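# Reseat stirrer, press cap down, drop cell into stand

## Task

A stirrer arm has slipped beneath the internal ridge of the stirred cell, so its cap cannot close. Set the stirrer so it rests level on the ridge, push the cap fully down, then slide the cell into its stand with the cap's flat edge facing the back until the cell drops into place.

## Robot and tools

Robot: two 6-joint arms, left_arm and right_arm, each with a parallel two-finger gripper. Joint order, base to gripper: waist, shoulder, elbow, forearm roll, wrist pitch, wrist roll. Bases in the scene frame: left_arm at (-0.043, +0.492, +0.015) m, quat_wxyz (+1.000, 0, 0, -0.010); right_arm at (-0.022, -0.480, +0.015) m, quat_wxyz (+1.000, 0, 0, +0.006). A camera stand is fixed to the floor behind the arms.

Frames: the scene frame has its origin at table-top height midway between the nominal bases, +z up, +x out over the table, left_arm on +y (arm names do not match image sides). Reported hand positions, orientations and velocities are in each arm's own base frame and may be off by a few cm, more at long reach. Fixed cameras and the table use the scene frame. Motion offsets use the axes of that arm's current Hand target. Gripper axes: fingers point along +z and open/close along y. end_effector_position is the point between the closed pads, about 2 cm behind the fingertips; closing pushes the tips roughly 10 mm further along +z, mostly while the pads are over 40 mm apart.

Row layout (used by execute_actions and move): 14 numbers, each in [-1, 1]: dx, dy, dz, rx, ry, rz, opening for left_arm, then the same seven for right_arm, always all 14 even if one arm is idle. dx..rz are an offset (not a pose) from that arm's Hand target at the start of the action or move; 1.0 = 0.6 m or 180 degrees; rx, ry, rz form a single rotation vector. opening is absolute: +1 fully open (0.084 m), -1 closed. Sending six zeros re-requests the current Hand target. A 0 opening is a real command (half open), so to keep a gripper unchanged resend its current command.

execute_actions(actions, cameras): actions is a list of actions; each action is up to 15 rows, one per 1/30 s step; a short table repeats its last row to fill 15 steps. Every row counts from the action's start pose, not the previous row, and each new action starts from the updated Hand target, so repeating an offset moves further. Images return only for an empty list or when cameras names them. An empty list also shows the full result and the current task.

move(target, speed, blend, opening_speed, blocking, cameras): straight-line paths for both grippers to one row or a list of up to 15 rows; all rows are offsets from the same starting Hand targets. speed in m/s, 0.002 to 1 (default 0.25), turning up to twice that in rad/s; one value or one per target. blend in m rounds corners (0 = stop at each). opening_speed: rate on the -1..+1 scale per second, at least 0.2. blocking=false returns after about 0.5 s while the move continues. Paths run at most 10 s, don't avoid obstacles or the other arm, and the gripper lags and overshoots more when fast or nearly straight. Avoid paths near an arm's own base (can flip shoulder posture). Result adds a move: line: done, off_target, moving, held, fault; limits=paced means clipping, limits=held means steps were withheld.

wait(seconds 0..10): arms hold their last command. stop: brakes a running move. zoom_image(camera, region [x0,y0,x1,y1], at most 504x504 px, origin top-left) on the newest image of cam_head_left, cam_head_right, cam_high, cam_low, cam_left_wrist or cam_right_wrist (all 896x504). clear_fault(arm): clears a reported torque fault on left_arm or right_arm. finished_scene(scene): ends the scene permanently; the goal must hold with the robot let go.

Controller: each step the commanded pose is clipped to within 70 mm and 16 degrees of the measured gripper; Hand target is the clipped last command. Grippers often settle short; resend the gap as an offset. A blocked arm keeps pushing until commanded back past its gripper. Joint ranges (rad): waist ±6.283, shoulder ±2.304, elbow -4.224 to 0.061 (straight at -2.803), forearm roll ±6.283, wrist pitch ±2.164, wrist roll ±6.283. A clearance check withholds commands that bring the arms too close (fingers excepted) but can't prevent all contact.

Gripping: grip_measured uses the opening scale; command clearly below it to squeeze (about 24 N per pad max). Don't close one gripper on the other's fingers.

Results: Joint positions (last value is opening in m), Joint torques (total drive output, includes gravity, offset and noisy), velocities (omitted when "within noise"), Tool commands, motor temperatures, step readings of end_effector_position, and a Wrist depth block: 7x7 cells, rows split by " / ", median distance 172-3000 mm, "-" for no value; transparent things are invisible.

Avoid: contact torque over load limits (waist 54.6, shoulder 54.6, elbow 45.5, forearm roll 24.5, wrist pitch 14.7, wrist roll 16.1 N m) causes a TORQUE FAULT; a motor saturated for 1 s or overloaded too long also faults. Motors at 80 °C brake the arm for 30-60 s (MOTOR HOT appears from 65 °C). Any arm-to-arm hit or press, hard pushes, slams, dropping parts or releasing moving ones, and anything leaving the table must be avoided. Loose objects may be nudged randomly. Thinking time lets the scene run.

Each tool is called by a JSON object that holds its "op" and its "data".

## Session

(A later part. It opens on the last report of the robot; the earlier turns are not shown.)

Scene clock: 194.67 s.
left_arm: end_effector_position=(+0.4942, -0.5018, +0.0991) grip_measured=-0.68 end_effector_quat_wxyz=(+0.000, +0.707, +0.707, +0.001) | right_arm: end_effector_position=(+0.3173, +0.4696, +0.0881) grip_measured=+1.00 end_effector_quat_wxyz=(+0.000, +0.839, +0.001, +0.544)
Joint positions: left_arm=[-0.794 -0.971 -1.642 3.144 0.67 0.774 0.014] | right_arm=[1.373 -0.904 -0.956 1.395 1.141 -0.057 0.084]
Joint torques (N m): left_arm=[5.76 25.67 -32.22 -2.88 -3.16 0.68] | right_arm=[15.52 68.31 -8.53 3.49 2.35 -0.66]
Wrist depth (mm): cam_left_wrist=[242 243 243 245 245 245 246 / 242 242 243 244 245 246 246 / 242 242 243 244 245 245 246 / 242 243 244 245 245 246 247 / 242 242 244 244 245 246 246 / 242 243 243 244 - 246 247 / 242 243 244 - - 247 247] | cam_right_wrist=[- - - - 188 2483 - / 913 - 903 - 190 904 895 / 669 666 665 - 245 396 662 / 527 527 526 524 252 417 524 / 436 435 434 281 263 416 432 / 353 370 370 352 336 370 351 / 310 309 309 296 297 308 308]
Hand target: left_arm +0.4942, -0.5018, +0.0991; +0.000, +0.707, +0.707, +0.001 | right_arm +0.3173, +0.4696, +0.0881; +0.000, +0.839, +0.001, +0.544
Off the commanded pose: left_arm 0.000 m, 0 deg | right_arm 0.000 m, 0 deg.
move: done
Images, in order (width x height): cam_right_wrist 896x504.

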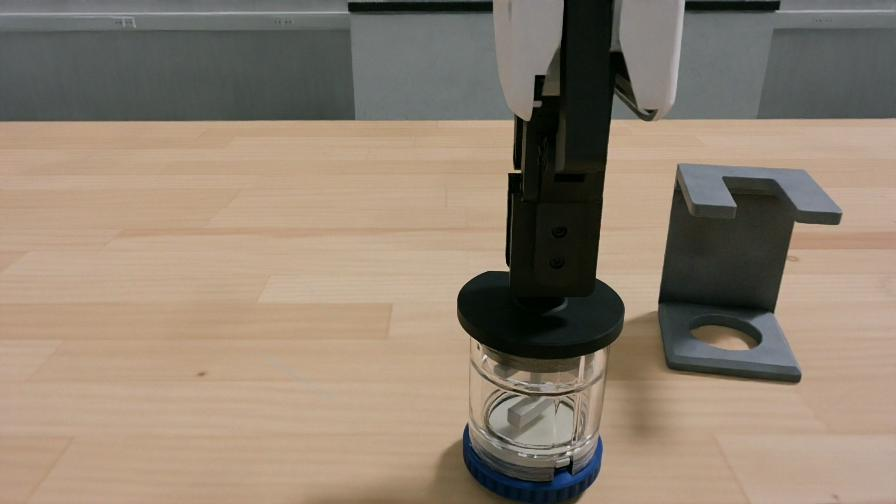

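{"op": "move", "data": {"target": [0,0,0.004,0,0,0,-1,0,0,0,0,0,0,1], "speed": 0.02}}

{"op": "move", "data": {"target": [0,0,0.003,0,0,0,-1,0,0,0,0,0,0,1], "speed": 0.02}}

Scene clock: 195.80 s.
left_arm: end_effector_position=(+0.4943, -0.5019, +0.0968) grip_measured=-0.68 end_effector_quat_wxyz=(+0.000, +0.707, +0.708, +0.001) | right_arm: end_effector_position=(+0.3173, +0.4696, +0.0881) grip_measured=+1.00 end_effector_quat_wxyz=(+0.000, +0.839, +0.001, +0.544)
Joint positions: left_arm=[-0.794 -0.975 -1.642 3.144 0.667 0.774 0.014] | right_arm=[1.373 -0.904 -0.956 1.395 1.141 -0.057 0.084]
Joint torques (N m): left_arm=[3.32 24.19 -29.65 -0.23 -3.51 0.69] | right_arm=[15.35 68.47 -8.97 3.79 2.32 -0.73]
Wrist depth (mm): cam_left_wrist=[239 240 241 242 242 243 244 / 240 240 241 242 242 243 244 / 240 240 241 242 243 243 244 / 240 240 241 242 243 243 244 / 240 240 241 242 243 244 244 / 240 240 242 242 - 244 245 / 240 241 241 - - 244 245] | cam_right_wrist=[- - - - 189 2483 - / 914 - 909 - 193 902 901 / 669 667 665 - 245 396 662 / 528 528 526 526 252 416 524 / 436 435 434 284 267 417 431 / 353 371 370 352 336 369 351 / 310 310 309 297 291 309 308]
Hand target: left_arm +0.4942, -0.5018, +0.0967; +0.000, +0.707, +0.707, +0.001 | right_arm +0.3173, +0.4696, +0.0881; +0.000, +0.839, +0.001, +0.544
Off the commanded pose: left_arm 0.000 m, 0 deg | right_arm 0.000 m, 0 deg.
move: done

Scene clock: 196.50 s.
left_arm: end_effector_position=(+0.4945, -0.5021, +0.0960) grip_measured=-0.68 end_effector_quat_wxyz=(+0.001, +0.707, +0.707, +0.001) | right_arm: end_effector_position=(+0.3173, +0.4696, +0.0881) grip_measured=+1.00 end_effector_quat_wxyz=(+0.000, +0.839, +0.001, +0.544)
Joint positions: left_arm=[-0.794 -0.976 -1.642 3.144 0.665 0.774 0.014] | right_arm=[1.373 -0.904 -0.956 1.395 1.141 -0.057 0.084]
Joint torques (N m): left_arm=[1.65 3.05 -8.26 1.3 -7.23 0.4] | right_arm=[15.27 68 -8.91 3.48 2.26 -0.69]
Wrist depth (mm): cam_left_wrist=[239 239 240 241 242 243 243 / 239 240 240 241 242 243 244 / 239 240 241 241 242 243 244 / 239 240 241 242 242 243 244 / 240 240 241 242 243 243 244 / 240 240 241 242 - 244 244 / 240 240 241 - - 244 245] | cam_right_wrist=[- - - - 189 2501 - / 912 - 910 - 192 899 899 / 669 669 666 - 245 395 659 / 527 528 527 527 253 416 522 / 435 436 435 409 268 417 432 / 353 371 370 352 336 369 352 / 310 309 309 297 291 308 308]
Hand target: left_arm +0.4942, -0.5018, +0.0949; +0.000, +0.707, +0.707, +0.001 | right_arm +0.3173, +0.4696, +0.0881; +0.000, +0.839, +0.001, +0.544
Off the commanded pose: left_arm 0.001 m, 0 deg | right_arm 0.000 m, 0 deg.
move: done

{"op": "move", "data": {"target": [[0,0,-0.001,0,0,0,-0.3,0,0,0,0,0,0,0],[0,0,-0.15,0,0,0,-0.3,0,0,0,0,0,0,0],[0.45,-0.1,-0.2,0,0,0,-0.3,0,0,0,0,0,0,0]], "blend": [0,0.03,0]}}

{"op": "move", "data": {"target": [[0,0,0,0,0,0,-0.3,0.2435,0,-0.109,0,0,0,-0.2],[0,0,0,0,0,0,-0.3,0.3345,0.025,0.1275,0,-0.366,0,-0.2],[0,0,0,0,0,0,-0.3,0.2355,0.025,0.1717,0,-0.366,0,-0.2]], "blend": 0.03, "cameras": ["cam_right_wrist","cam_low"]}}

Scene clock: 201.13 s.
left_arm: end_effector_position=(+0.4338, -0.2320, +0.2150) grip_measured=-0.32 end_effector_quat_wxyz=(+0.000, +0.707, +0.707, +0.001) | right_arm: end_effector_position=(+0.3173, +0.4696, +0.0881) grip_measured=-0.01 end_effector_quat_wxyz=(+0.000, +0.839, +0.001, +0.544)
Joint positions: left_arm=[-0.492 -0.343 -0.929 3.144 0.585 1.076 0.03] | right_arm=[1.373 -0.904 -0.956 1.395 1.141 -0.057 0.044]
Joint torques (N m): left_arm=[5.41 31.24 -15.95 -4.17 -3.31 0.71] | right_arm=[8.89 66 -9.39 3.31 2.14 -0.62]
Wrist depth (mm): cam_left_wrist=[356 357 359 360 361 361 363 / 357 358 359 360 361 362 364 / 356 358 359 360 361 363 364 / 357 358 359 360 361 362 364 / 356 359 360 361 362 363 364 / 357 358 360 361 362 364 364 / 358 359 360 361 362 364 364] | cam_right_wrist=[- - - 2474 2510 2519 - / 915 - 2547 2547 2556 2547 896 / 665 666 664 666 662 396 660 / 528 527 525 525 523 416 522 / 434 434 434 284 269 416 433 / 354 371 371 353 336 369 351 / 309 310 309 296 296 309 308]
Hand target: left_arm +0.4338, -0.2320, +0.2150; +0.000, +0.707, +0.707, +0.001 | right_arm +0.3173, +0.4696, +0.0881; +0.000, +0.839, +0.001, +0.544
Off the commanded pose: left_arm 0.000 m, 0 deg | right_arm 0.000 m, 0 deg.
move: done

Scene clock: 204.90 s.
left_arm: end_effector_position=(+0.4338, -0.2320, +0.2150) grip_measured=-0.32 end_effector_quat_wxyz=(+0.000, +0.707, +0.707, +0.001) | right_arm: end_effector_position=(+0.4690, +0.4548, +0.1752) grip_measured=-0.21 end_effector_quat_wxyz=(+0.000, +1.000, +0.001, +0.001)
Joint positions: left_arm=[-0.492 -0.343 -0.929 3.144 0.585 1.076 0.03] | right_arm=[0.77 -0.746 -1.443 3.14 0.696 -2.371 0.035]
Joint torques (N m): left_arm=[3.59 34.23 -16.57 -3.33 -1.83 0.6] | right_arm=[-15.18 48.12 -36.48 3.18 -1.23 -0.75]
Wrist depth (mm): cam_left_wrist=[357 357 358 359 360 361 363 / 356 357 359 360 362 362 364 / 357 358 358 359 361 362 363 / 357 358 359 361 362 363 364 / 358 359 359 360 362 363 364 / 358 359 360 360 361 363 364 / 357 358 359 362 362 363 365] | cam_right_wrist=[314 315 316 317 318 319 224 / 314 314 316 317 319 319 221 / 314 315 317 317 318 312 221 / 314 316 316 317 318 319 320 / 315 316 316 317 319 320 320 / 315 316 317 235 300 319 321 / 315 316 317 235 236 320 321]
Hand target: left_arm +0.4338, -0.2320, +0.2150; +0.000, +0.707, +0.707, +0.001 | right_arm +0.4690, +0.4548, +0.1752; +0.000, +1.000, +0.001, +0.001
Off the commanded pose: left_arm 0.000 m, 0 deg | right_arm 0.000 m, 0 deg.
move: done
Images, in order (width x height): cam_low 896x504, cam_right_wrist 896x504.

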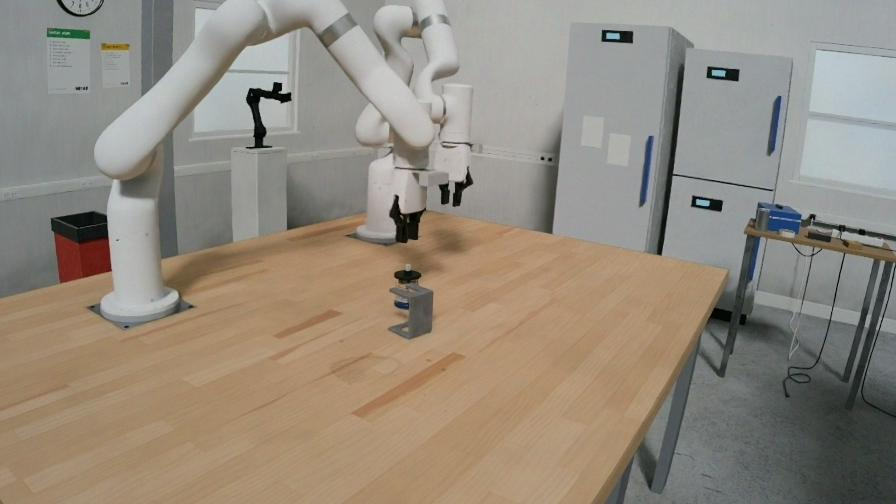

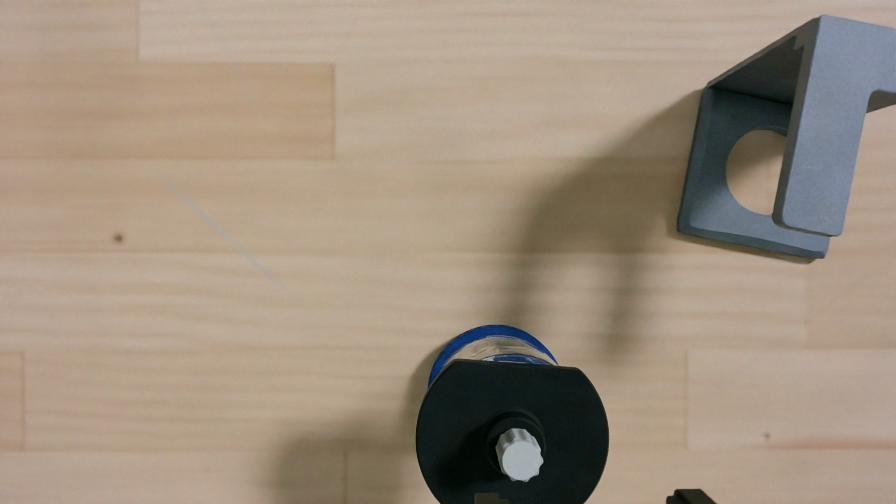

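{"op": "move", "data": {"target": [[0,0,0,0,0,0,-0.3,-0.01,-0.01,0.04,0,0,0,-0.3],[0,0,0,0,0,0,-0.3,-0.01,-0.01,0.07,0,0,0,-0.3]], "speed": 0.12, "cameras": ["cam_right_wrist"]}}

Scene clock: 207.00 s.
left_arm: end_effector_position=(+0.4338, -0.2320, +0.2150) grip_measured=-0.32 end_effector_quat_wxyz=(+0.000, +0.707, +0.707, +0.001) | right_arm: end_effector_position=(+0.4629, +0.4607, +0.1331) grip_measured=-0.32 end_effector_quat_wxyz=(+0.000, +1.000, +0.001, +0.001)
Joint positions: left_arm=[-0.492 -0.343 -0.929 3.144 0.585 1.076 0.03] | right_arm=[0.783 -0.806 -1.434 3.14 0.628 -2.358 0.03]
Joint torques (N m): left_arm=[3.04 32.59 -16.24 -3.99 -1.12 0.55] | right_arm=[13.75 49.78 -35.87 -2.75 -1.21 0.62]
Wrist depth (mm): cam_left_wrist=[355 358 359 360 361 362 362 / 356 357 359 359 359 363 363 / 357 358 359 360 361 362 363 / 357 359 359 360 362 363 363 / 357 359 359 361 361 363 363 / 357 358 360 360 360 363 365 / 358 358 360 360 363 364 365] | cam_right_wrist=[272 273 273 275 275 276 258 / 272 273 274 275 275 276 269 / 272 273 274 275 276 276 269 / 273 273 274 275 276 277 277 / 273 273 275 276 276 277 277 / 273 274 275 193 193 277 278 / 273 274 275 193 193 277 278]
Hand target: left_arm +0.4338, -0.2320, +0.2150; +0.000, +0.707, +0.707, +0.001 | right_arm +0.4630, +0.4608, +0.1332; +0.000, +1.000, +0.001, +0.001
Off the commanded pose: left_arm 0.000 m, 0 deg | right_arm 0.000 m, 0 deg.
move: done
Images, in order (width x height): cam_right_wrist 896x504.

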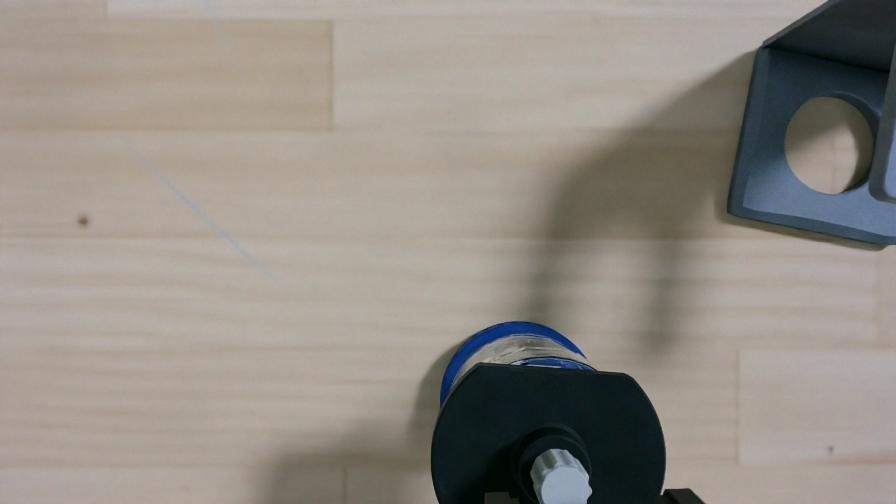

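{"op": "move", "data": {"target": [[0,0,0,0,0,0,-0.3,0,0,0.055,0,0,0,-0.3],[0,0,0,0,0,0,-0.3,0,0,0.055,0,0,0,-1],[0,0,0,0,0,0,-0.3,0,0,0.035,0,0,0.043,-1]], "speed": 0.06, "opening_speed": 1.5, "cameras": ["cam_right_wrist","cam_low"]}}

{"op": "zoom_image", "data": {"camera": "cam_low", "region": [360, 220, 460, 350]}}

Scene clock: 210.80 s.
left_arm: end_effector_position=(+0.4338, -0.2320, +0.2150) grip_measured=-0.32 end_effector_quat_wxyz=(+0.000, +0.707, +0.707, +0.001) | right_arm: end_effector_position=(+0.4631, +0.4607, +0.1122) grip_measured=-0.67 end_effector_quat_wxyz=(+0.000, +0.998, -0.067, +0.001)
Joint positions: left_arm=[-0.492 -0.343 -0.929 3.144 0.585 1.076 0.03] | right_arm=[0.783 -0.838 -1.434 3.14 0.595 -2.223 0.014]
Joint torques (N m): left_arm=[4.79 33.75 -16.28 -3.97 0.31 0.57] | right_arm=[-2.47 79.06 -20.1 -2.78 1.36 0.77]
Wrist depth (mm): cam_left_wrist=[356 358 358 360 361 363 363 / 357 357 359 360 361 363 364 / 357 358 360 360 361 361 364 / 356 358 359 360 361 363 364 / 356 358 360 360 362 363 365 / 357 359 360 361 362 363 364 / 357 359 359 360 363 364 366] | cam_right_wrist=[252 252 253 254 255 255 247 / 251 252 253 254 255 255 - / 252 252 253 254 255 256 251 / 252 253 253 254 255 256 256 / 252 253 254 254 255 255 256 / 252 253 254 254 231 256 257 / 252 253 253 - - 256 257]
Hand target: left_arm +0.4338, -0.2320, +0.2150; +0.000, +0.707, +0.707, +0.001 | right_arm +0.4631, +0.4608, +0.1122; +0.000, +0.998, -0.067, +0.001
Off the commanded pose: left_arm 0.000 m, 0 deg | right_arm 0.000 m, 0 deg.
move: done
Images, in order (width x height): cam_low 896x504, cam_right_wrist 896x504.

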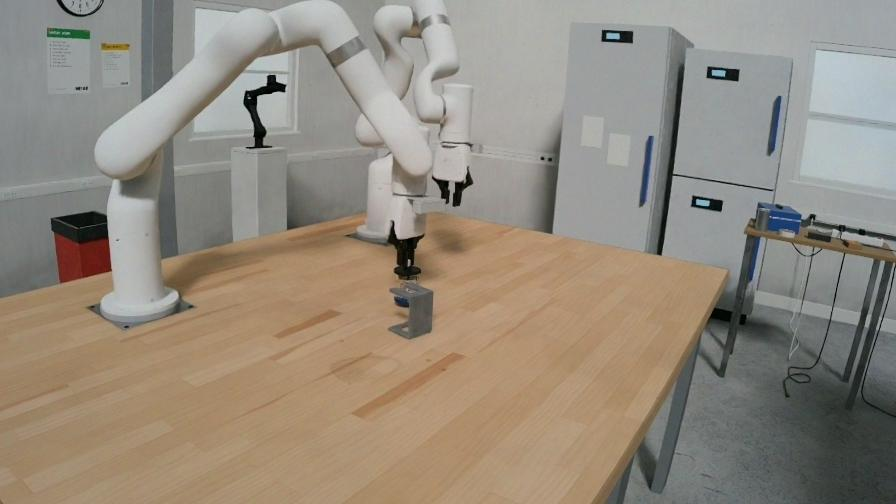

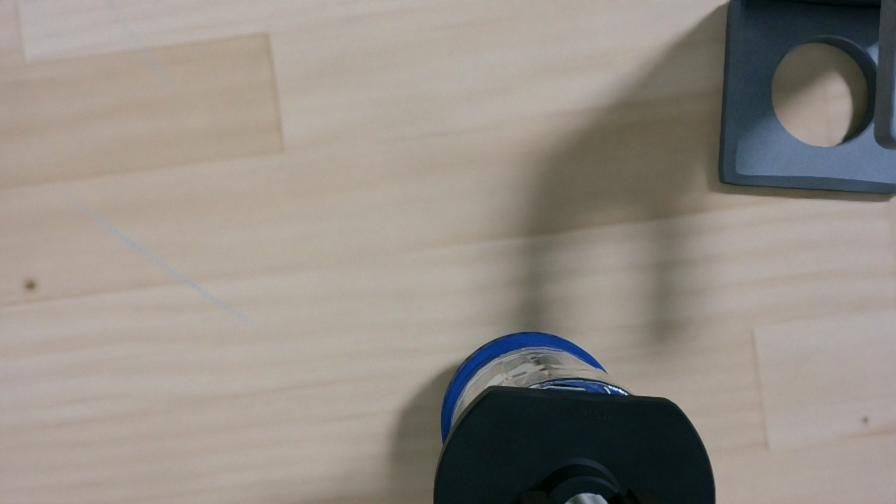

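Scaled by 3.877.

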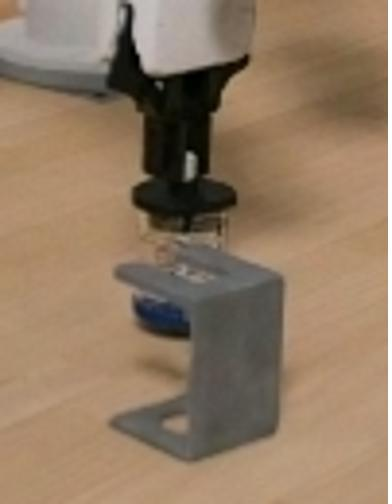

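{"op": "move", "data": {"target": [[0,0,0,0,0,0,-0.3,0,0.1,0,0,0,0,-1],[0,0,0,0,0,0,-0.3,0.055,0.1747,0,0,0,0,-1]], "speed": 0.1, "blend": 0.01, "cameras": ["cam_right_wrist","cam_low"]}}

{"op": "zoom_image", "data": {"camera": "cam_low", "region": [360, 240, 460, 350]}}

Scene clock: 212.97 s.
left_arm: end_effector_position=(+0.4338, -0.2320, +0.2150) grip_measured=-0.32 end_effector_quat_wxyz=(+0.000, +0.707, +0.707, +0.001) | right_arm: end_effector_position=(+0.4818, +0.3525, +0.1122) grip_measured=-0.68 end_effector_quat_wxyz=(+0.000, +0.998, -0.067, +0.001)
Joint positions: left_arm=[-0.492 -0.343 -0.929 3.144 0.585 1.076 0.03] | right_arm=[0.632 -0.725 -1.233 3.14 0.507 -2.374 0.014]
Joint torques (N m): left_arm=[2.64 34.49 -16.66 -3.89 1.16 0.46] | right_arm=[-16.6 73.09 -18.52 3.44 -1.37 -0.74]
Wrist depth (mm): cam_left_wrist=[356 358 360 360 361 362 363 / 356 356 359 360 360 362 363 / 356 359 359 360 362 362 364 / 357 359 360 360 360 363 364 / 358 357 359 361 363 363 363 / 357 358 359 361 361 362 364 / 356 359 359 361 361 364 364] | cam_right_wrist=[252 253 253 - - - 256 / 252 253 253 - - - 256 / 252 253 254 - 255 256 256 / 252 253 253 - 248 256 256 / 252 253 254 254 255 256 257 / 253 254 254 255 231 256 257 / 253 254 254 - - 256 257]
Hand target: left_arm +0.4338, -0.2320, +0.2150; +0.000, +0.707, +0.707, +0.001 | right_arm +0.4818, +0.3525, +0.1122; +0.000, +0.998, -0.067, +0.001
Off the commanded pose: left_arm 0.000 m, 0 deg | right_arm 0.000 m, 0 deg.
move: done
Images, in order (width x height): cam_low 896x504, cam_right_wrist 896x504.

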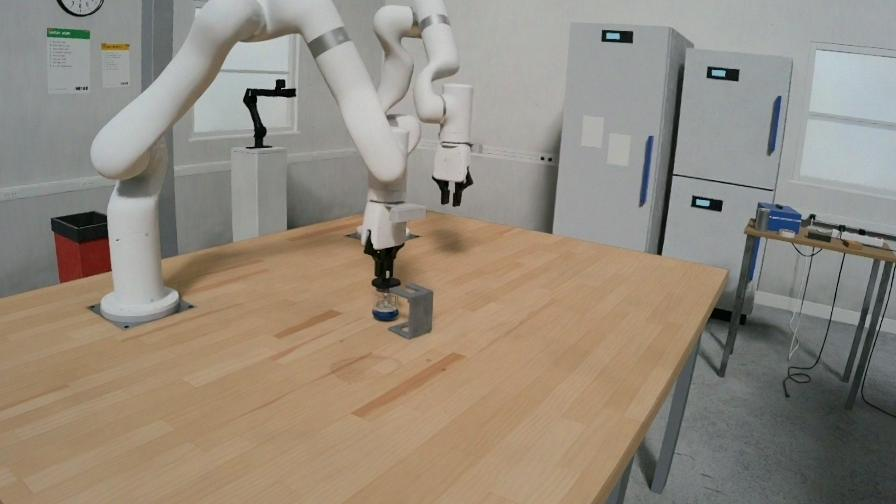

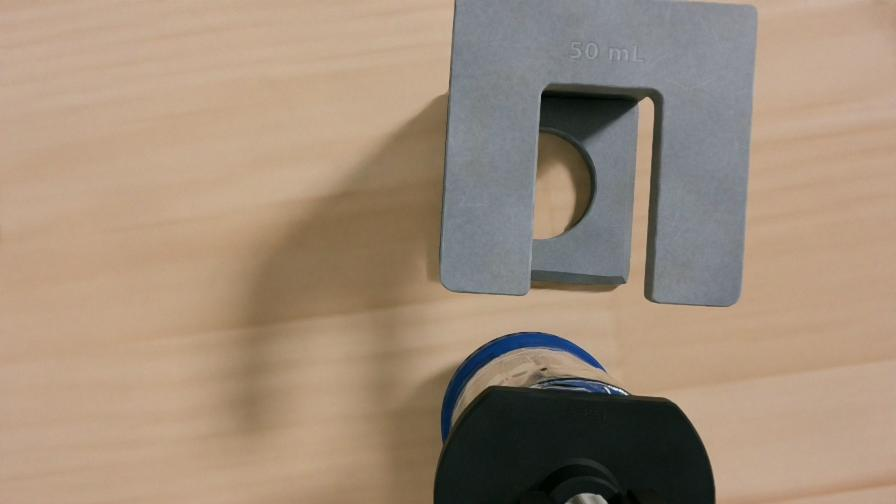

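Scaled by 4.582.

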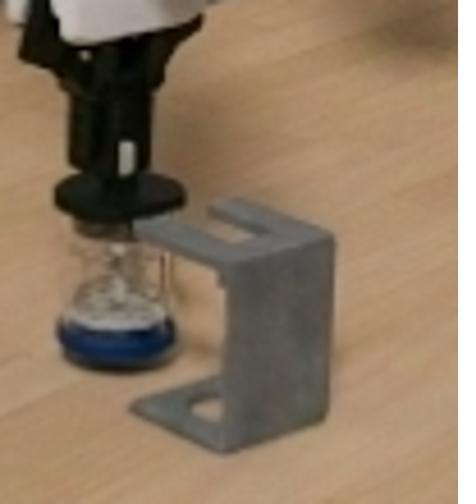

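{"op": "move", "data": {"target": [[0,0,0,0,0,0,-0.3,0,-0.002,0.002,0,0,0,-1],[0,0,0,0,0,0,-0.3,0.085,0.0035,0.002,0,0,0,-1]], "speed": 0.04, "cameras": ["cam_right_wrist","cam_low"]}}

{"op": "zoom_image", "data": {"camera": "cam_low", "region": [360, 240, 460, 350]}}

Scene clock: 216.07 s.
left_arm: end_effector_position=(+0.4338, -0.2320, +0.2150) grip_measured=-0.32 end_effector_quat_wxyz=(+0.000, +0.707, +0.707, +0.001) | right_arm: end_effector_position=(+0.5321, +0.3436, +0.1111) grip_measured=-0.68 end_effector_quat_wxyz=(+0.000, +0.998, -0.067, +0.001)
Joint positions: left_arm=[-0.492 -0.343 -0.929 3.144 0.585 1.076 0.03] | right_arm=[0.574 -0.798 -1.36 3.14 0.561 -2.433 0.014]
Joint torques (N m): left_arm=[2.65 32.65 -16.01 -3.54 2.32 0.37] | right_arm=[-15.62 49.72 -35.85 3.45 1.26 -0.66]
Wrist depth (mm): cam_left_wrist=[356 357 359 359 361 362 363 / 357 357 360 359 360 362 364 / 357 357 359 360 361 363 363 / 358 358 359 360 361 362 363 / 357 359 358 361 361 363 363 / 357 359 359 361 361 364 364 / 357 358 359 362 362 363 365] | cam_right_wrist=[250 251 252 252 253 254 255 / 251 252 252 - 253 254 255 / 251 252 252 - - - 256 / 251 252 252 - 253 255 255 / 251 252 252 - 246 255 255 / 251 252 252 - - 255 256 / 251 252 253 - - 255 256]
Hand target: left_arm +0.4338, -0.2320, +0.2150; +0.000, +0.707, +0.707, +0.001 | right_arm +0.5321, +0.3436, +0.1111; +0.000, +0.998, -0.067, +0.001
Off the commanded pose: left_arm 0.000 m, 0 deg | right_arm 0.000 m, 0 deg.
move: done
Images, in order (width x height): cam_low 896x504, cam_right_wrist 896x504.

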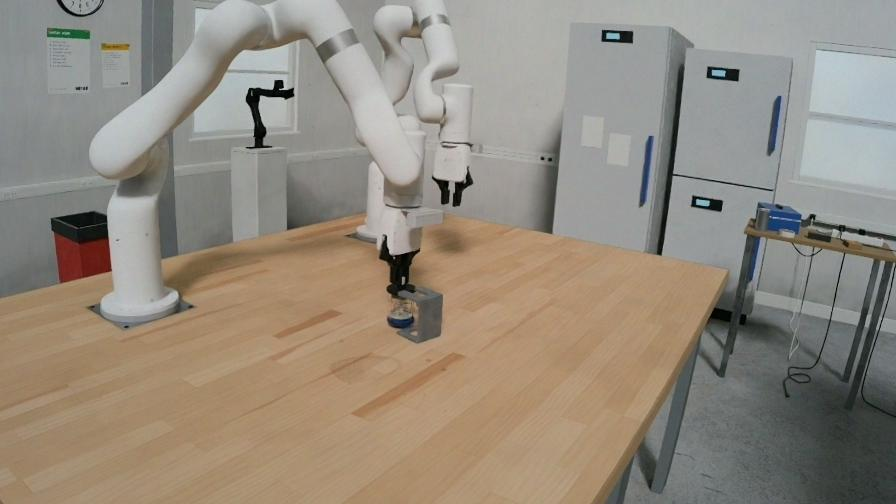

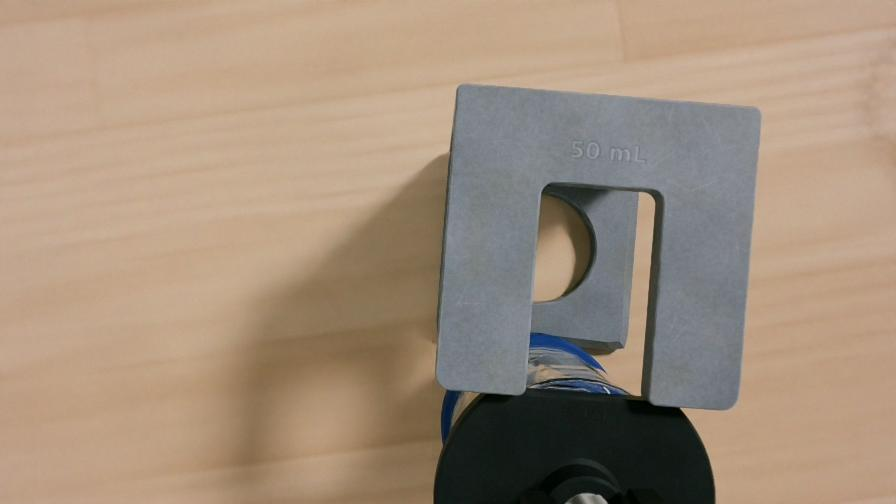

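Scaled by 4.582.

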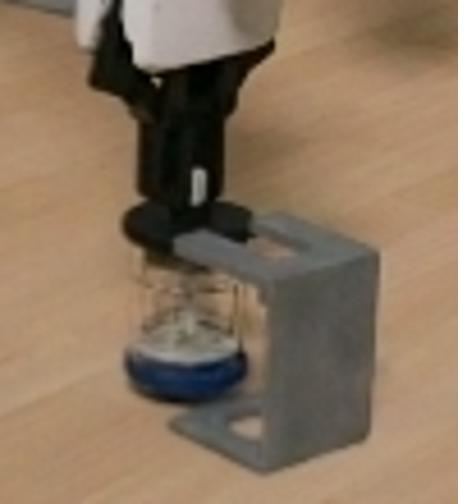

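{"op": "move", "data": {"target": [0,0,0,0,0,0,-0.3,-0.04,-0.002,0.0075,0,0,0,-1], "speed": 0.08, "cameras": ["cam_right_wrist","cam_low"]}}

{"op": "zoom_image", "data": {"camera": "cam_low", "region": [370, 260, 450, 350]}}

Scene clock: 217.80 s.
left_arm: end_effector_position=(+0.4338, -0.2320, +0.2150) grip_measured=-0.32 end_effector_quat_wxyz=(+0.000, +0.707, +0.707, +0.001) | right_arm: end_effector_position=(+0.5085, +0.3480, +0.1066) grip_measured=-0.68 end_effector_quat_wxyz=(+0.000, +0.998, -0.067, +0.001)
Joint positions: left_arm=[-0.492 -0.343 -0.929 3.144 0.585 1.076 0.03] | right_arm=[0.601 -0.771 -1.299 3.14 0.527 -2.406 0.014]
Joint torques (N m): left_arm=[4.13 31.84 -15.8 -3.76 2.34 0.42] | right_arm=[14.68 74.25 -19.11 -2.44 -1.31 0.7]
Wrist depth (mm): cam_left_wrist=[356 356 358 359 361 361 363 / 356 357 359 359 361 363 363 / 357 357 359 359 361 363 363 / 356 357 359 361 361 362 363 / 358 358 359 360 362 363 365 / 357 359 361 360 362 364 365 / 357 359 360 361 363 363 364] | cam_right_wrist=[246 247 247 - - - 250 / 246 247 247 - - - 251 / 246 247 248 - 249 - 251 / 247 247 248 - 242 250 251 / 247 248 248 249 250 250 251 / 247 248 248 249 231 250 251 / 247 248 248 - - 251 251]
Hand target: left_arm +0.4338, -0.2320, +0.2150; +0.000, +0.707, +0.707, +0.001 | right_arm +0.5084, +0.3480, +0.1065; +0.000, +0.998, -0.067, +0.001
Off the commanded pose: left_arm 0.000 m, 0 deg | right_arm 0.000 m, 0 deg.
move: done
Images, in order (width x height): cam_low 896x504, cam_right_wrist 896x504.

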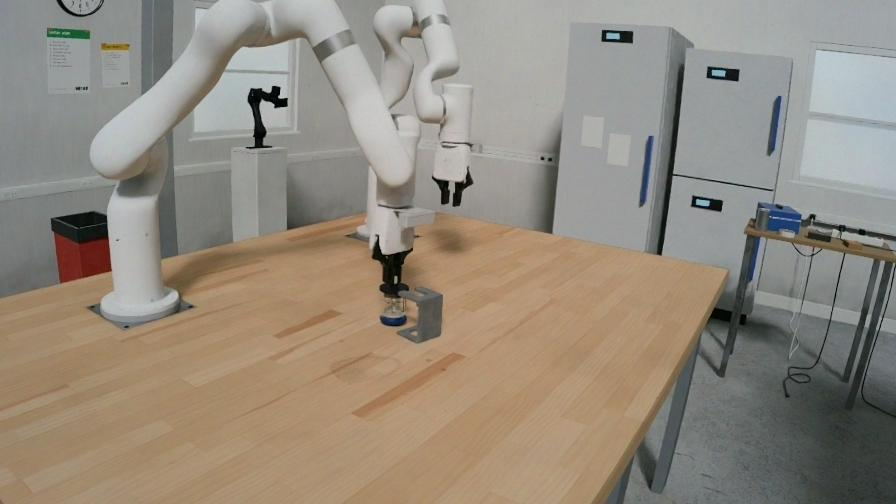

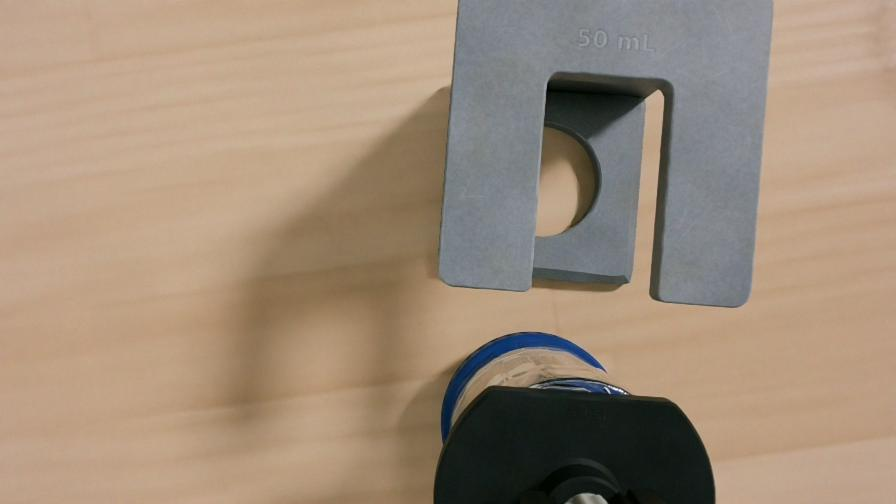

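Scaled by 5.600.

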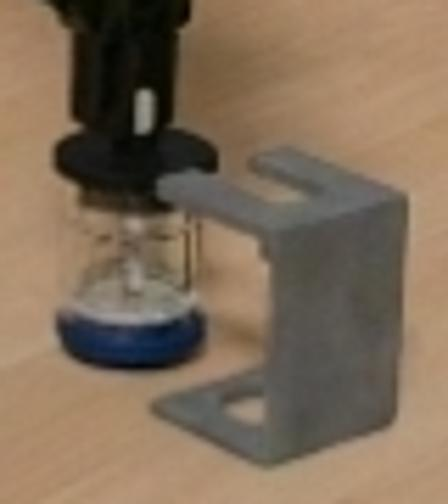

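{"op": "move", "data": {"target": [[-0.2,0.1433,0.0,-0.7,0,0.7,-0.3,0,0,0,0,0,0,-1],[-0.365,0.1433,0.26,-0.7,0,0.7,-0.3,0,0,0,0,0,0,-1]], "speed": 0.5, "blend": 0.02, "cameras": ["cam_left_wrist"]}}

{"op": "zoom_image", "data": {"camera": "cam_left_wrist", "region": [300, 150, 640, 450]}}

Scene clock: 223.03 s.
left_arm: end_effector_position=(+0.5202, -0.4508, +0.0591) grip_measured=-0.32 end_effector_quat_wxyz=(+0.499, +0.511, -0.489, +0.501) | right_arm: end_effector_position=(+0.5084, +0.3480, +0.1065) grip_measured=-0.68 end_effector_quat_wxyz=(+0.000, +0.998, -0.067, +0.001)
Joint positions: left_arm=[-0.381 -1.286 -1.358 4.308 -1.542 3.055 0.03] | right_arm=[0.601 -0.771 -1.299 3.14 0.527 -2.406 0.014]
Joint torques (N m): left_arm=[-7 24.22 -19.01 -3.6 0.6 -1.12] | right_arm=[15.01 74.23 -18.79 -2.4 -1.21 0.76]
Wrist depth (mm): cam_left_wrist=[- - - 242 - - 693 / - - - 241 - - - / - - - 257 - - - / - - - 272 - - - / - - 317 283 - - - / 560 310 587 273 617 636 647 / 404 313 422 425 434 442 413] | cam_right_wrist=[246 247 248 - - - 250 / 246 247 248 - - - 250 / 246 247 248 - 249 - 250 / 247 247 248 - 242 250 251 / 246 247 248 249 250 250 251 / 247 247 249 249 231 251 251 / 247 248 248 - - 251 252]
Hand target: left_arm +0.5202, -0.4508, +0.0590; +0.499, +0.511, -0.489, +0.500 | right_arm +0.5084, +0.3480, +0.1065; +0.000, +0.998, -0.067, +0.001
Off the commanded pose: left_arm 0.000 m, 0 deg | right_arm 0.000 m, 0 deg.
move: done; limits=paced
Images, in order (width x height): cam_left_wrist 896x504.

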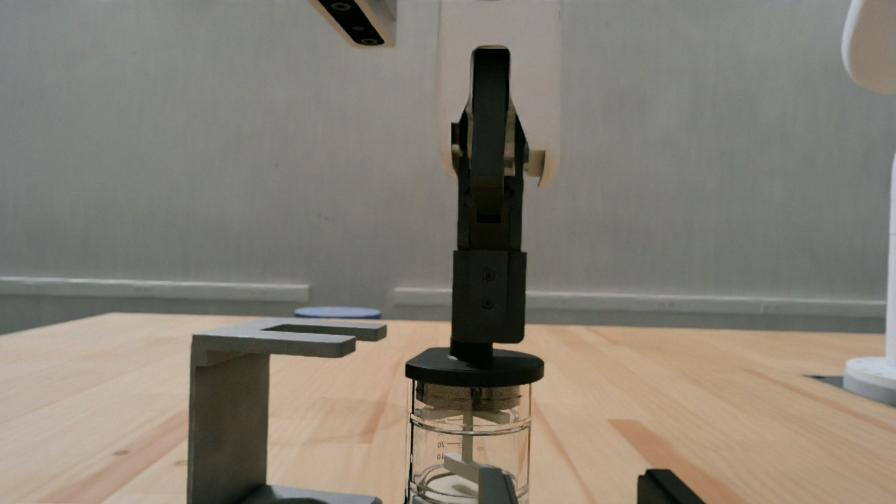

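Scaled by 1.482.

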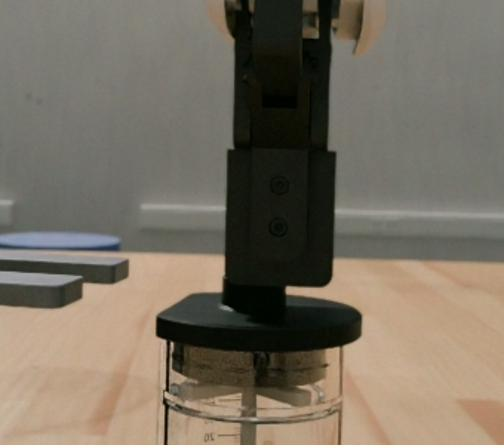

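{"op": "move", "data": {"target": [[0,0,0,0,0,0,-0.3,0,0,0.0108,0,0,0,-1],[0,0,0,0,0,0,-0.3,0,0,0.0098,0,0,0,-0.5],[0,0,0,0,0,0,-0.3,0,0,0.0007,0,0,0,-0.5],[0,0,0,0,0,0,-0.3,0,0,0.0007,0,0,0,-1],[0,0,0,0,0,0,-0.3,0,0,-0.0125,0,0,0,-1]], "speed": 0.04, "opening_speed": 1.5, "cameras": ["cam_left_wrist","cam_right_wrist"]}}

{"op": "zoom_image", "data": {"camera": "cam_left_wrist", "region": [170, 250, 590, 450]}}

Scene clock: 227.70 s.
left_arm: end_effector_position=(+0.5202, -0.4508, +0.0590) grip_measured=-0.32 end_effector_quat_wxyz=(+0.499, +0.511, -0.489, +0.500) | right_arm: end_effector_position=(+0.5084, +0.3480, +0.1140) grip_measured=-0.71 end_effector_quat_wxyz=(+0.000, +0.998, -0.067, +0.001)
Joint positions: left_arm=[-0.381 -1.286 -1.358 4.308 -1.542 3.055 0.03] | right_arm=[0.601 -0.759 -1.298 3.14 0.539 -2.406 0.013]
Joint torques (N m): left_arm=[-4.21 23.49 -19.76 -3.54 0.62 -1.19] | right_arm=[14.01 75.27 -19.24 1.36 1.23 -0.09]
Wrist depth (mm): cam_left_wrist=[- - - 242 - - 694 / - - - 241 - - - / - - - 264 - - - / - - - 273 - - - / - - 318 289 1086 - 1162 / 561 310 586 275 615 636 644 / 402 313 420 424 434 440 412] | cam_right_wrist=[253 254 255 - - - 258 / 253 254 255 - - - 258 / 254 255 255 - 256 257 258 / 254 255 255 - 251 258 258 / 255 255 256 256 257 258 259 / 254 255 256 256 237 258 259 / 255 255 256 - - 259 259]
Hand target: left_arm +0.5202, -0.4508, +0.0590; +0.499, +0.511, -0.489, +0.500 | right_arm +0.5084, +0.3480, +0.1140; +0.000, +0.998, -0.067, +0.001
Off the commanded pose: left_arm 0.000 m, 0 deg | right_arm 0.000 m, 0 deg.
move: done
Images, in order (width x height): cam_left_wrist 896x504, cam_right_wrist 896x504.

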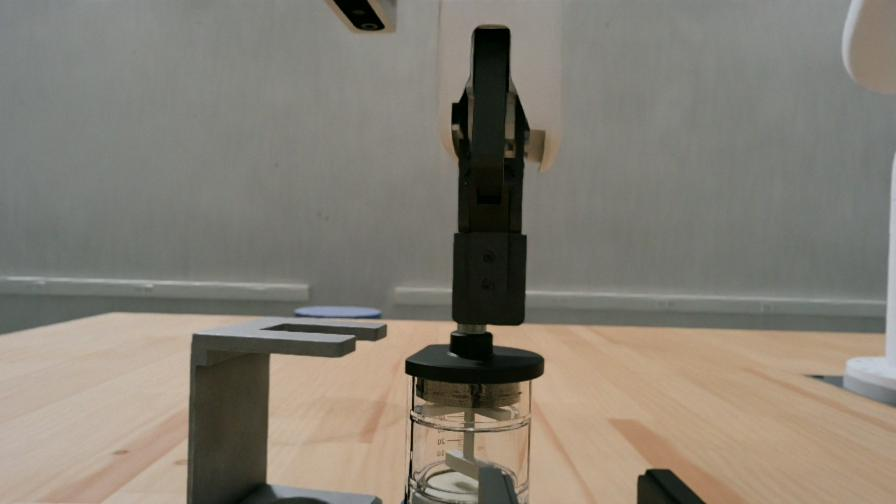

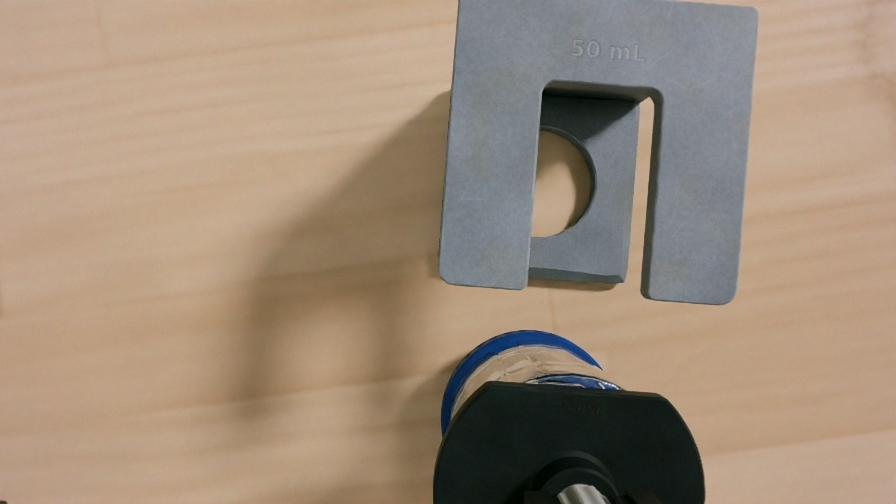

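Scaled by 1.200.

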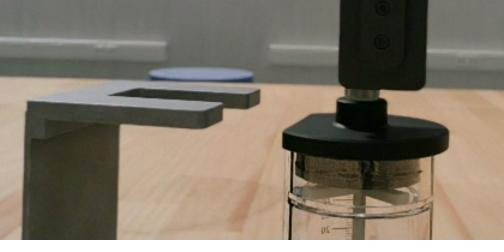

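{"op": "move", "data": {"target": [[0,0,0,0,0,0,-0.3,0,-0.0033,0,0,0,0,-1],[0,0,0,0,0,0,-0.3,0.1,0.0045,0,0,0,0.003,-1]], "speed": 0.05, "cameras": ["cam_left_wrist","cam_right_wrist"]}}

{"op": "zoom_image", "data": {"camera": "cam_left_wrist", "region": [170, 250, 590, 504]}}

Scene clock: 230.60 s.
left_arm: end_effector_position=(+0.5202, -0.4508, +0.0590) grip_measured=-0.32 end_effector_quat_wxyz=(+0.499, +0.511, -0.489, +0.500) | right_arm: end_effector_position=(+0.5675, +0.3373, +0.1141) grip_measured=-0.71 end_effector_quat_wxyz=(+0.000, +0.997, -0.071, +0.001)
Joint positions: left_arm=[-0.381 -1.286 -1.358 4.308 -1.542 3.055 0.03] | right_arm=[0.537 -0.849 -1.46 3.14 0.61 -2.461 0.013]
Joint torques (N m): left_arm=[-5.58 22.65 -20.33 -3.14 0.55 -1.22] | right_arm=[-21.73 23.24 -24.19 2.49 0.04 -0.78]
Wrist depth (mm): cam_left_wrist=[- - 250 - - - 693 / - - 250 - - - - / - - 272 - - - - / - - 285 - - - - / - 324 288 1046 - - 1157 / 560 324 287 604 617 635 645 / 374 325 418 427 433 440 410] | cam_right_wrist=[253 254 255 256 257 258 259 / 254 255 255 256 257 258 258 / 254 256 256 256 257 258 258 / 254 255 255 - - 258 259 / 254 255 256 - - 258 259 / 254 256 256 - - 258 259 / 255 256 256 - - 259 259]
Hand target: left_arm +0.5202, -0.4508, +0.0590; +0.499, +0.511, -0.489, +0.500 | right_arm +0.5675, +0.3373, +0.1141; +0.000, +0.997, -0.071, +0.001
Off the commanded pose: left_arm 0.000 m, 0 deg | right_arm 0.000 m, 0 deg.
move: done
Images, in order (width x height): cam_left_wrist 896x504, cam_right_wrist 896x504.

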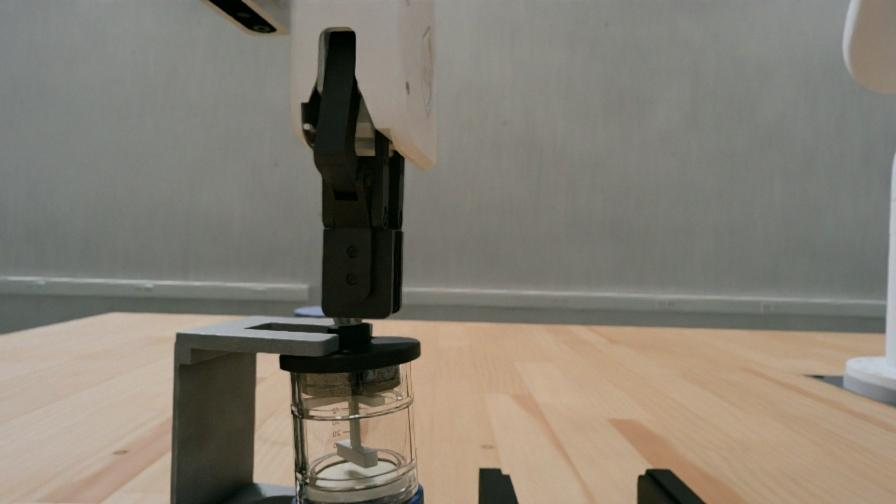

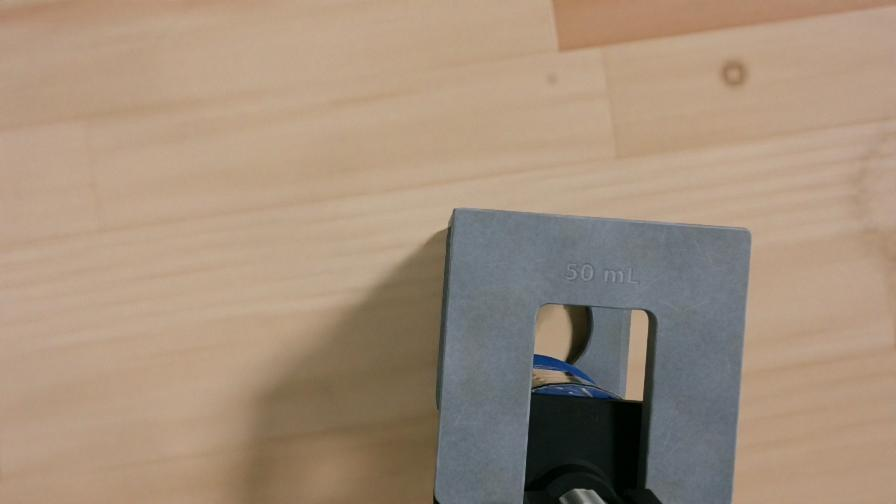

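Scaled by 1.200.

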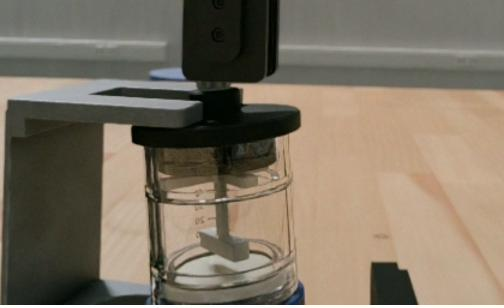

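{"op": "move", "data": {"target": [0.03,0,-0.03,0,-0.09,0,-0.3,0,0,0,0,0,0,-1], "speed": 0.3, "cameras": ["cam_left_wrist"]}}

{"op": "zoom_image", "data": {"camera": "cam_left_wrist", "region": [150, 170, 470, 450]}}

Scene clock: 232.40 s.
left_arm: end_effector_position=(+0.5202, -0.4328, +0.0769) grip_measured=-0.32 end_effector_quat_wxyz=(+0.425, +0.577, -0.554, +0.423) | right_arm: end_effector_position=(+0.5675, +0.3373, +0.1141) grip_measured=-0.71 end_effector_quat_wxyz=(+0.000, +0.997, -0.071, +0.001)
Joint positions: left_arm=[-0.366 -1.085 -1.225 4.37 -1.237 2.982 0.03] | right_arm=[0.537 -0.849 -1.46 3.14 0.61 -2.461 0.013]
Joint torques (N m): left_arm=[-5.28 44.25 -7.63 3.61 0.75 -1.1] | right_arm=[-22.39 23.04 -24.13 2.48 -1.73 -0.77]
Wrist depth (mm): cam_left_wrist=[- - 231 2960 - - - / - - 253 - - - - / 1029 904 281 978 - - 1086 / 623 348 292 666 679 695 672 / 450 332 332 470 512 485 529 / 368 349 317 380 386 394 397 / 312 314 305 323 326 329 333] | cam_right_wrist=[254 255 255 256 256 257 258 / 254 254 255 256 257 257 258 / 254 255 256 256 257 258 258 / 254 255 256 - - 258 258 / 255 255 256 - - 258 259 / 255 256 256 - - 259 259 / 255 256 256 - - 259 259]
Hand target: left_arm +0.5202, -0.4328, +0.0770; +0.425, +0.577, -0.554, +0.423 | right_arm +0.5675, +0.3373, +0.1141; +0.000, +0.997, -0.071, +0.001
Off the commanded pose: left_arm 0.000 m, 0 deg | right_arm 0.000 m, 0 deg.
move: done
Images, in order (width x height): cam_left_wrist 896x504.

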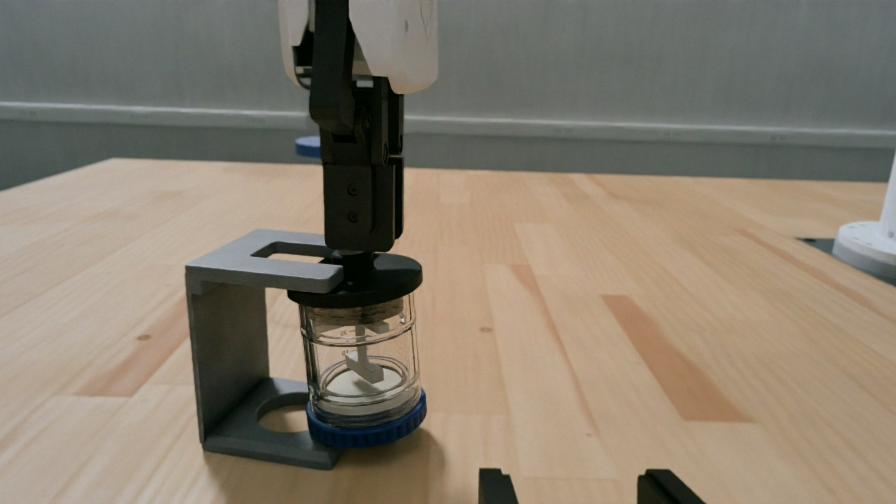

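Scaled by 1.575.

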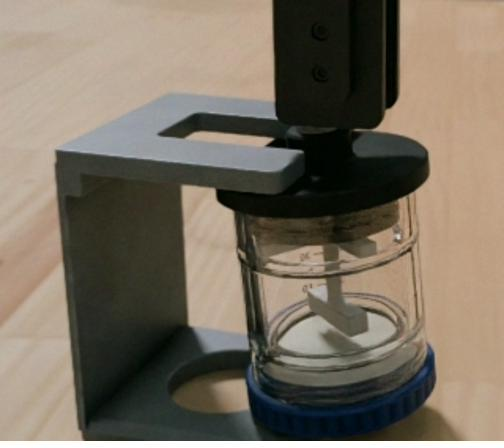

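{"op": "move", "data": {"target": [0,0,0,0,0,0,-0.3,-0.05,-0.0038,0,0,0,0,-1], "speed": 0.06, "cameras": ["cam_left_wrist"]}}

{"op": "zoom_image", "data": {"camera": "cam_left_wrist", "region": [170, 200, 530, 500]}}

Scene clock: 233.83 s.
left_arm: end_effector_position=(+0.5202, -0.4328, +0.0770) grip_measured=-0.32 end_effector_quat_wxyz=(+0.425, +0.577, -0.554, +0.423) | right_arm: end_effector_position=(+0.5382, +0.3439, +0.1141) grip_measured=-0.71 end_effector_quat_wxyz=(+0.000, +0.997, -0.072, +0.001)
Joint positions: left_arm=[-0.367 -1.085 -1.225 4.37 -1.237 2.982 0.03] | right_arm=[0.569 -0.804 -1.379 3.14 0.574 -2.428 0.013]
Joint torques (N m): left_arm=[-4.34 43.96 -9.03 3.14 0.57 -1.14] | right_arm=[15.89 76.26 -20.35 -2.34 -1.32 0.72]
Wrist depth (mm): cam_left_wrist=[- 2973 - 232 - - - / - - - 296 - - - / 1031 916 929 844 - - 1084 / 625 349 326 313 680 696 673 / 448 331 429 434 510 487 527 / 368 348 363 324 386 392 397 / 312 314 306 306 325 329 332] | cam_right_wrist=[253 254 255 255 256 257 258 / 253 255 255 - 256 257 258 / 254 255 255 - - - 258 / 254 254 255 - 256 258 258 / 254 255 256 - 257 258 258 / 255 255 255 - - 258 259 / 255 255 256 - - 258 259]
Hand target: left_arm +0.5202, -0.4328, +0.0770; +0.425, +0.577, -0.554, +0.423 | right_arm +0.5382, +0.3439, +0.1141; +0.000, +0.997, -0.071, +0.001
Off the commanded pose: left_arm 0.000 m, 0 deg | right_arm 0.000 m, 0 deg.
move: done
Images, in order (width x height): cam_left_wrist 896x504.

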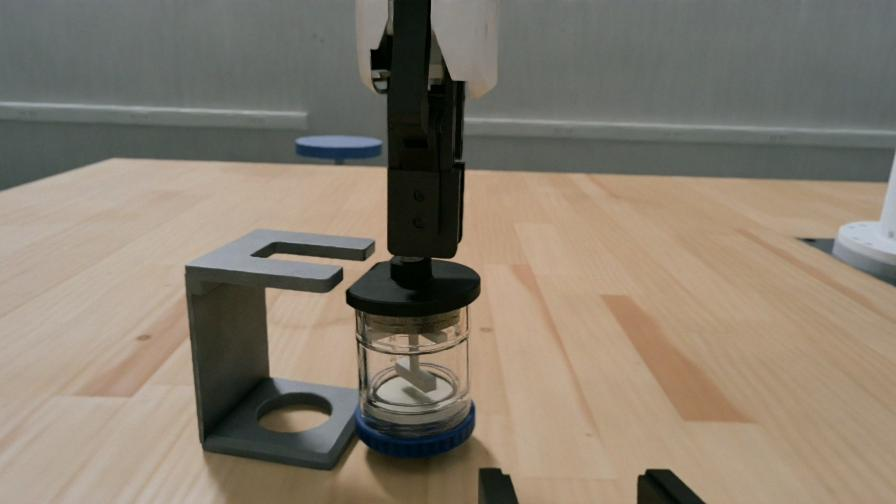

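Scaled by 1.400.

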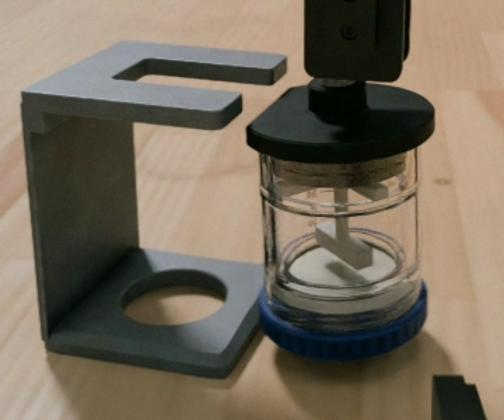

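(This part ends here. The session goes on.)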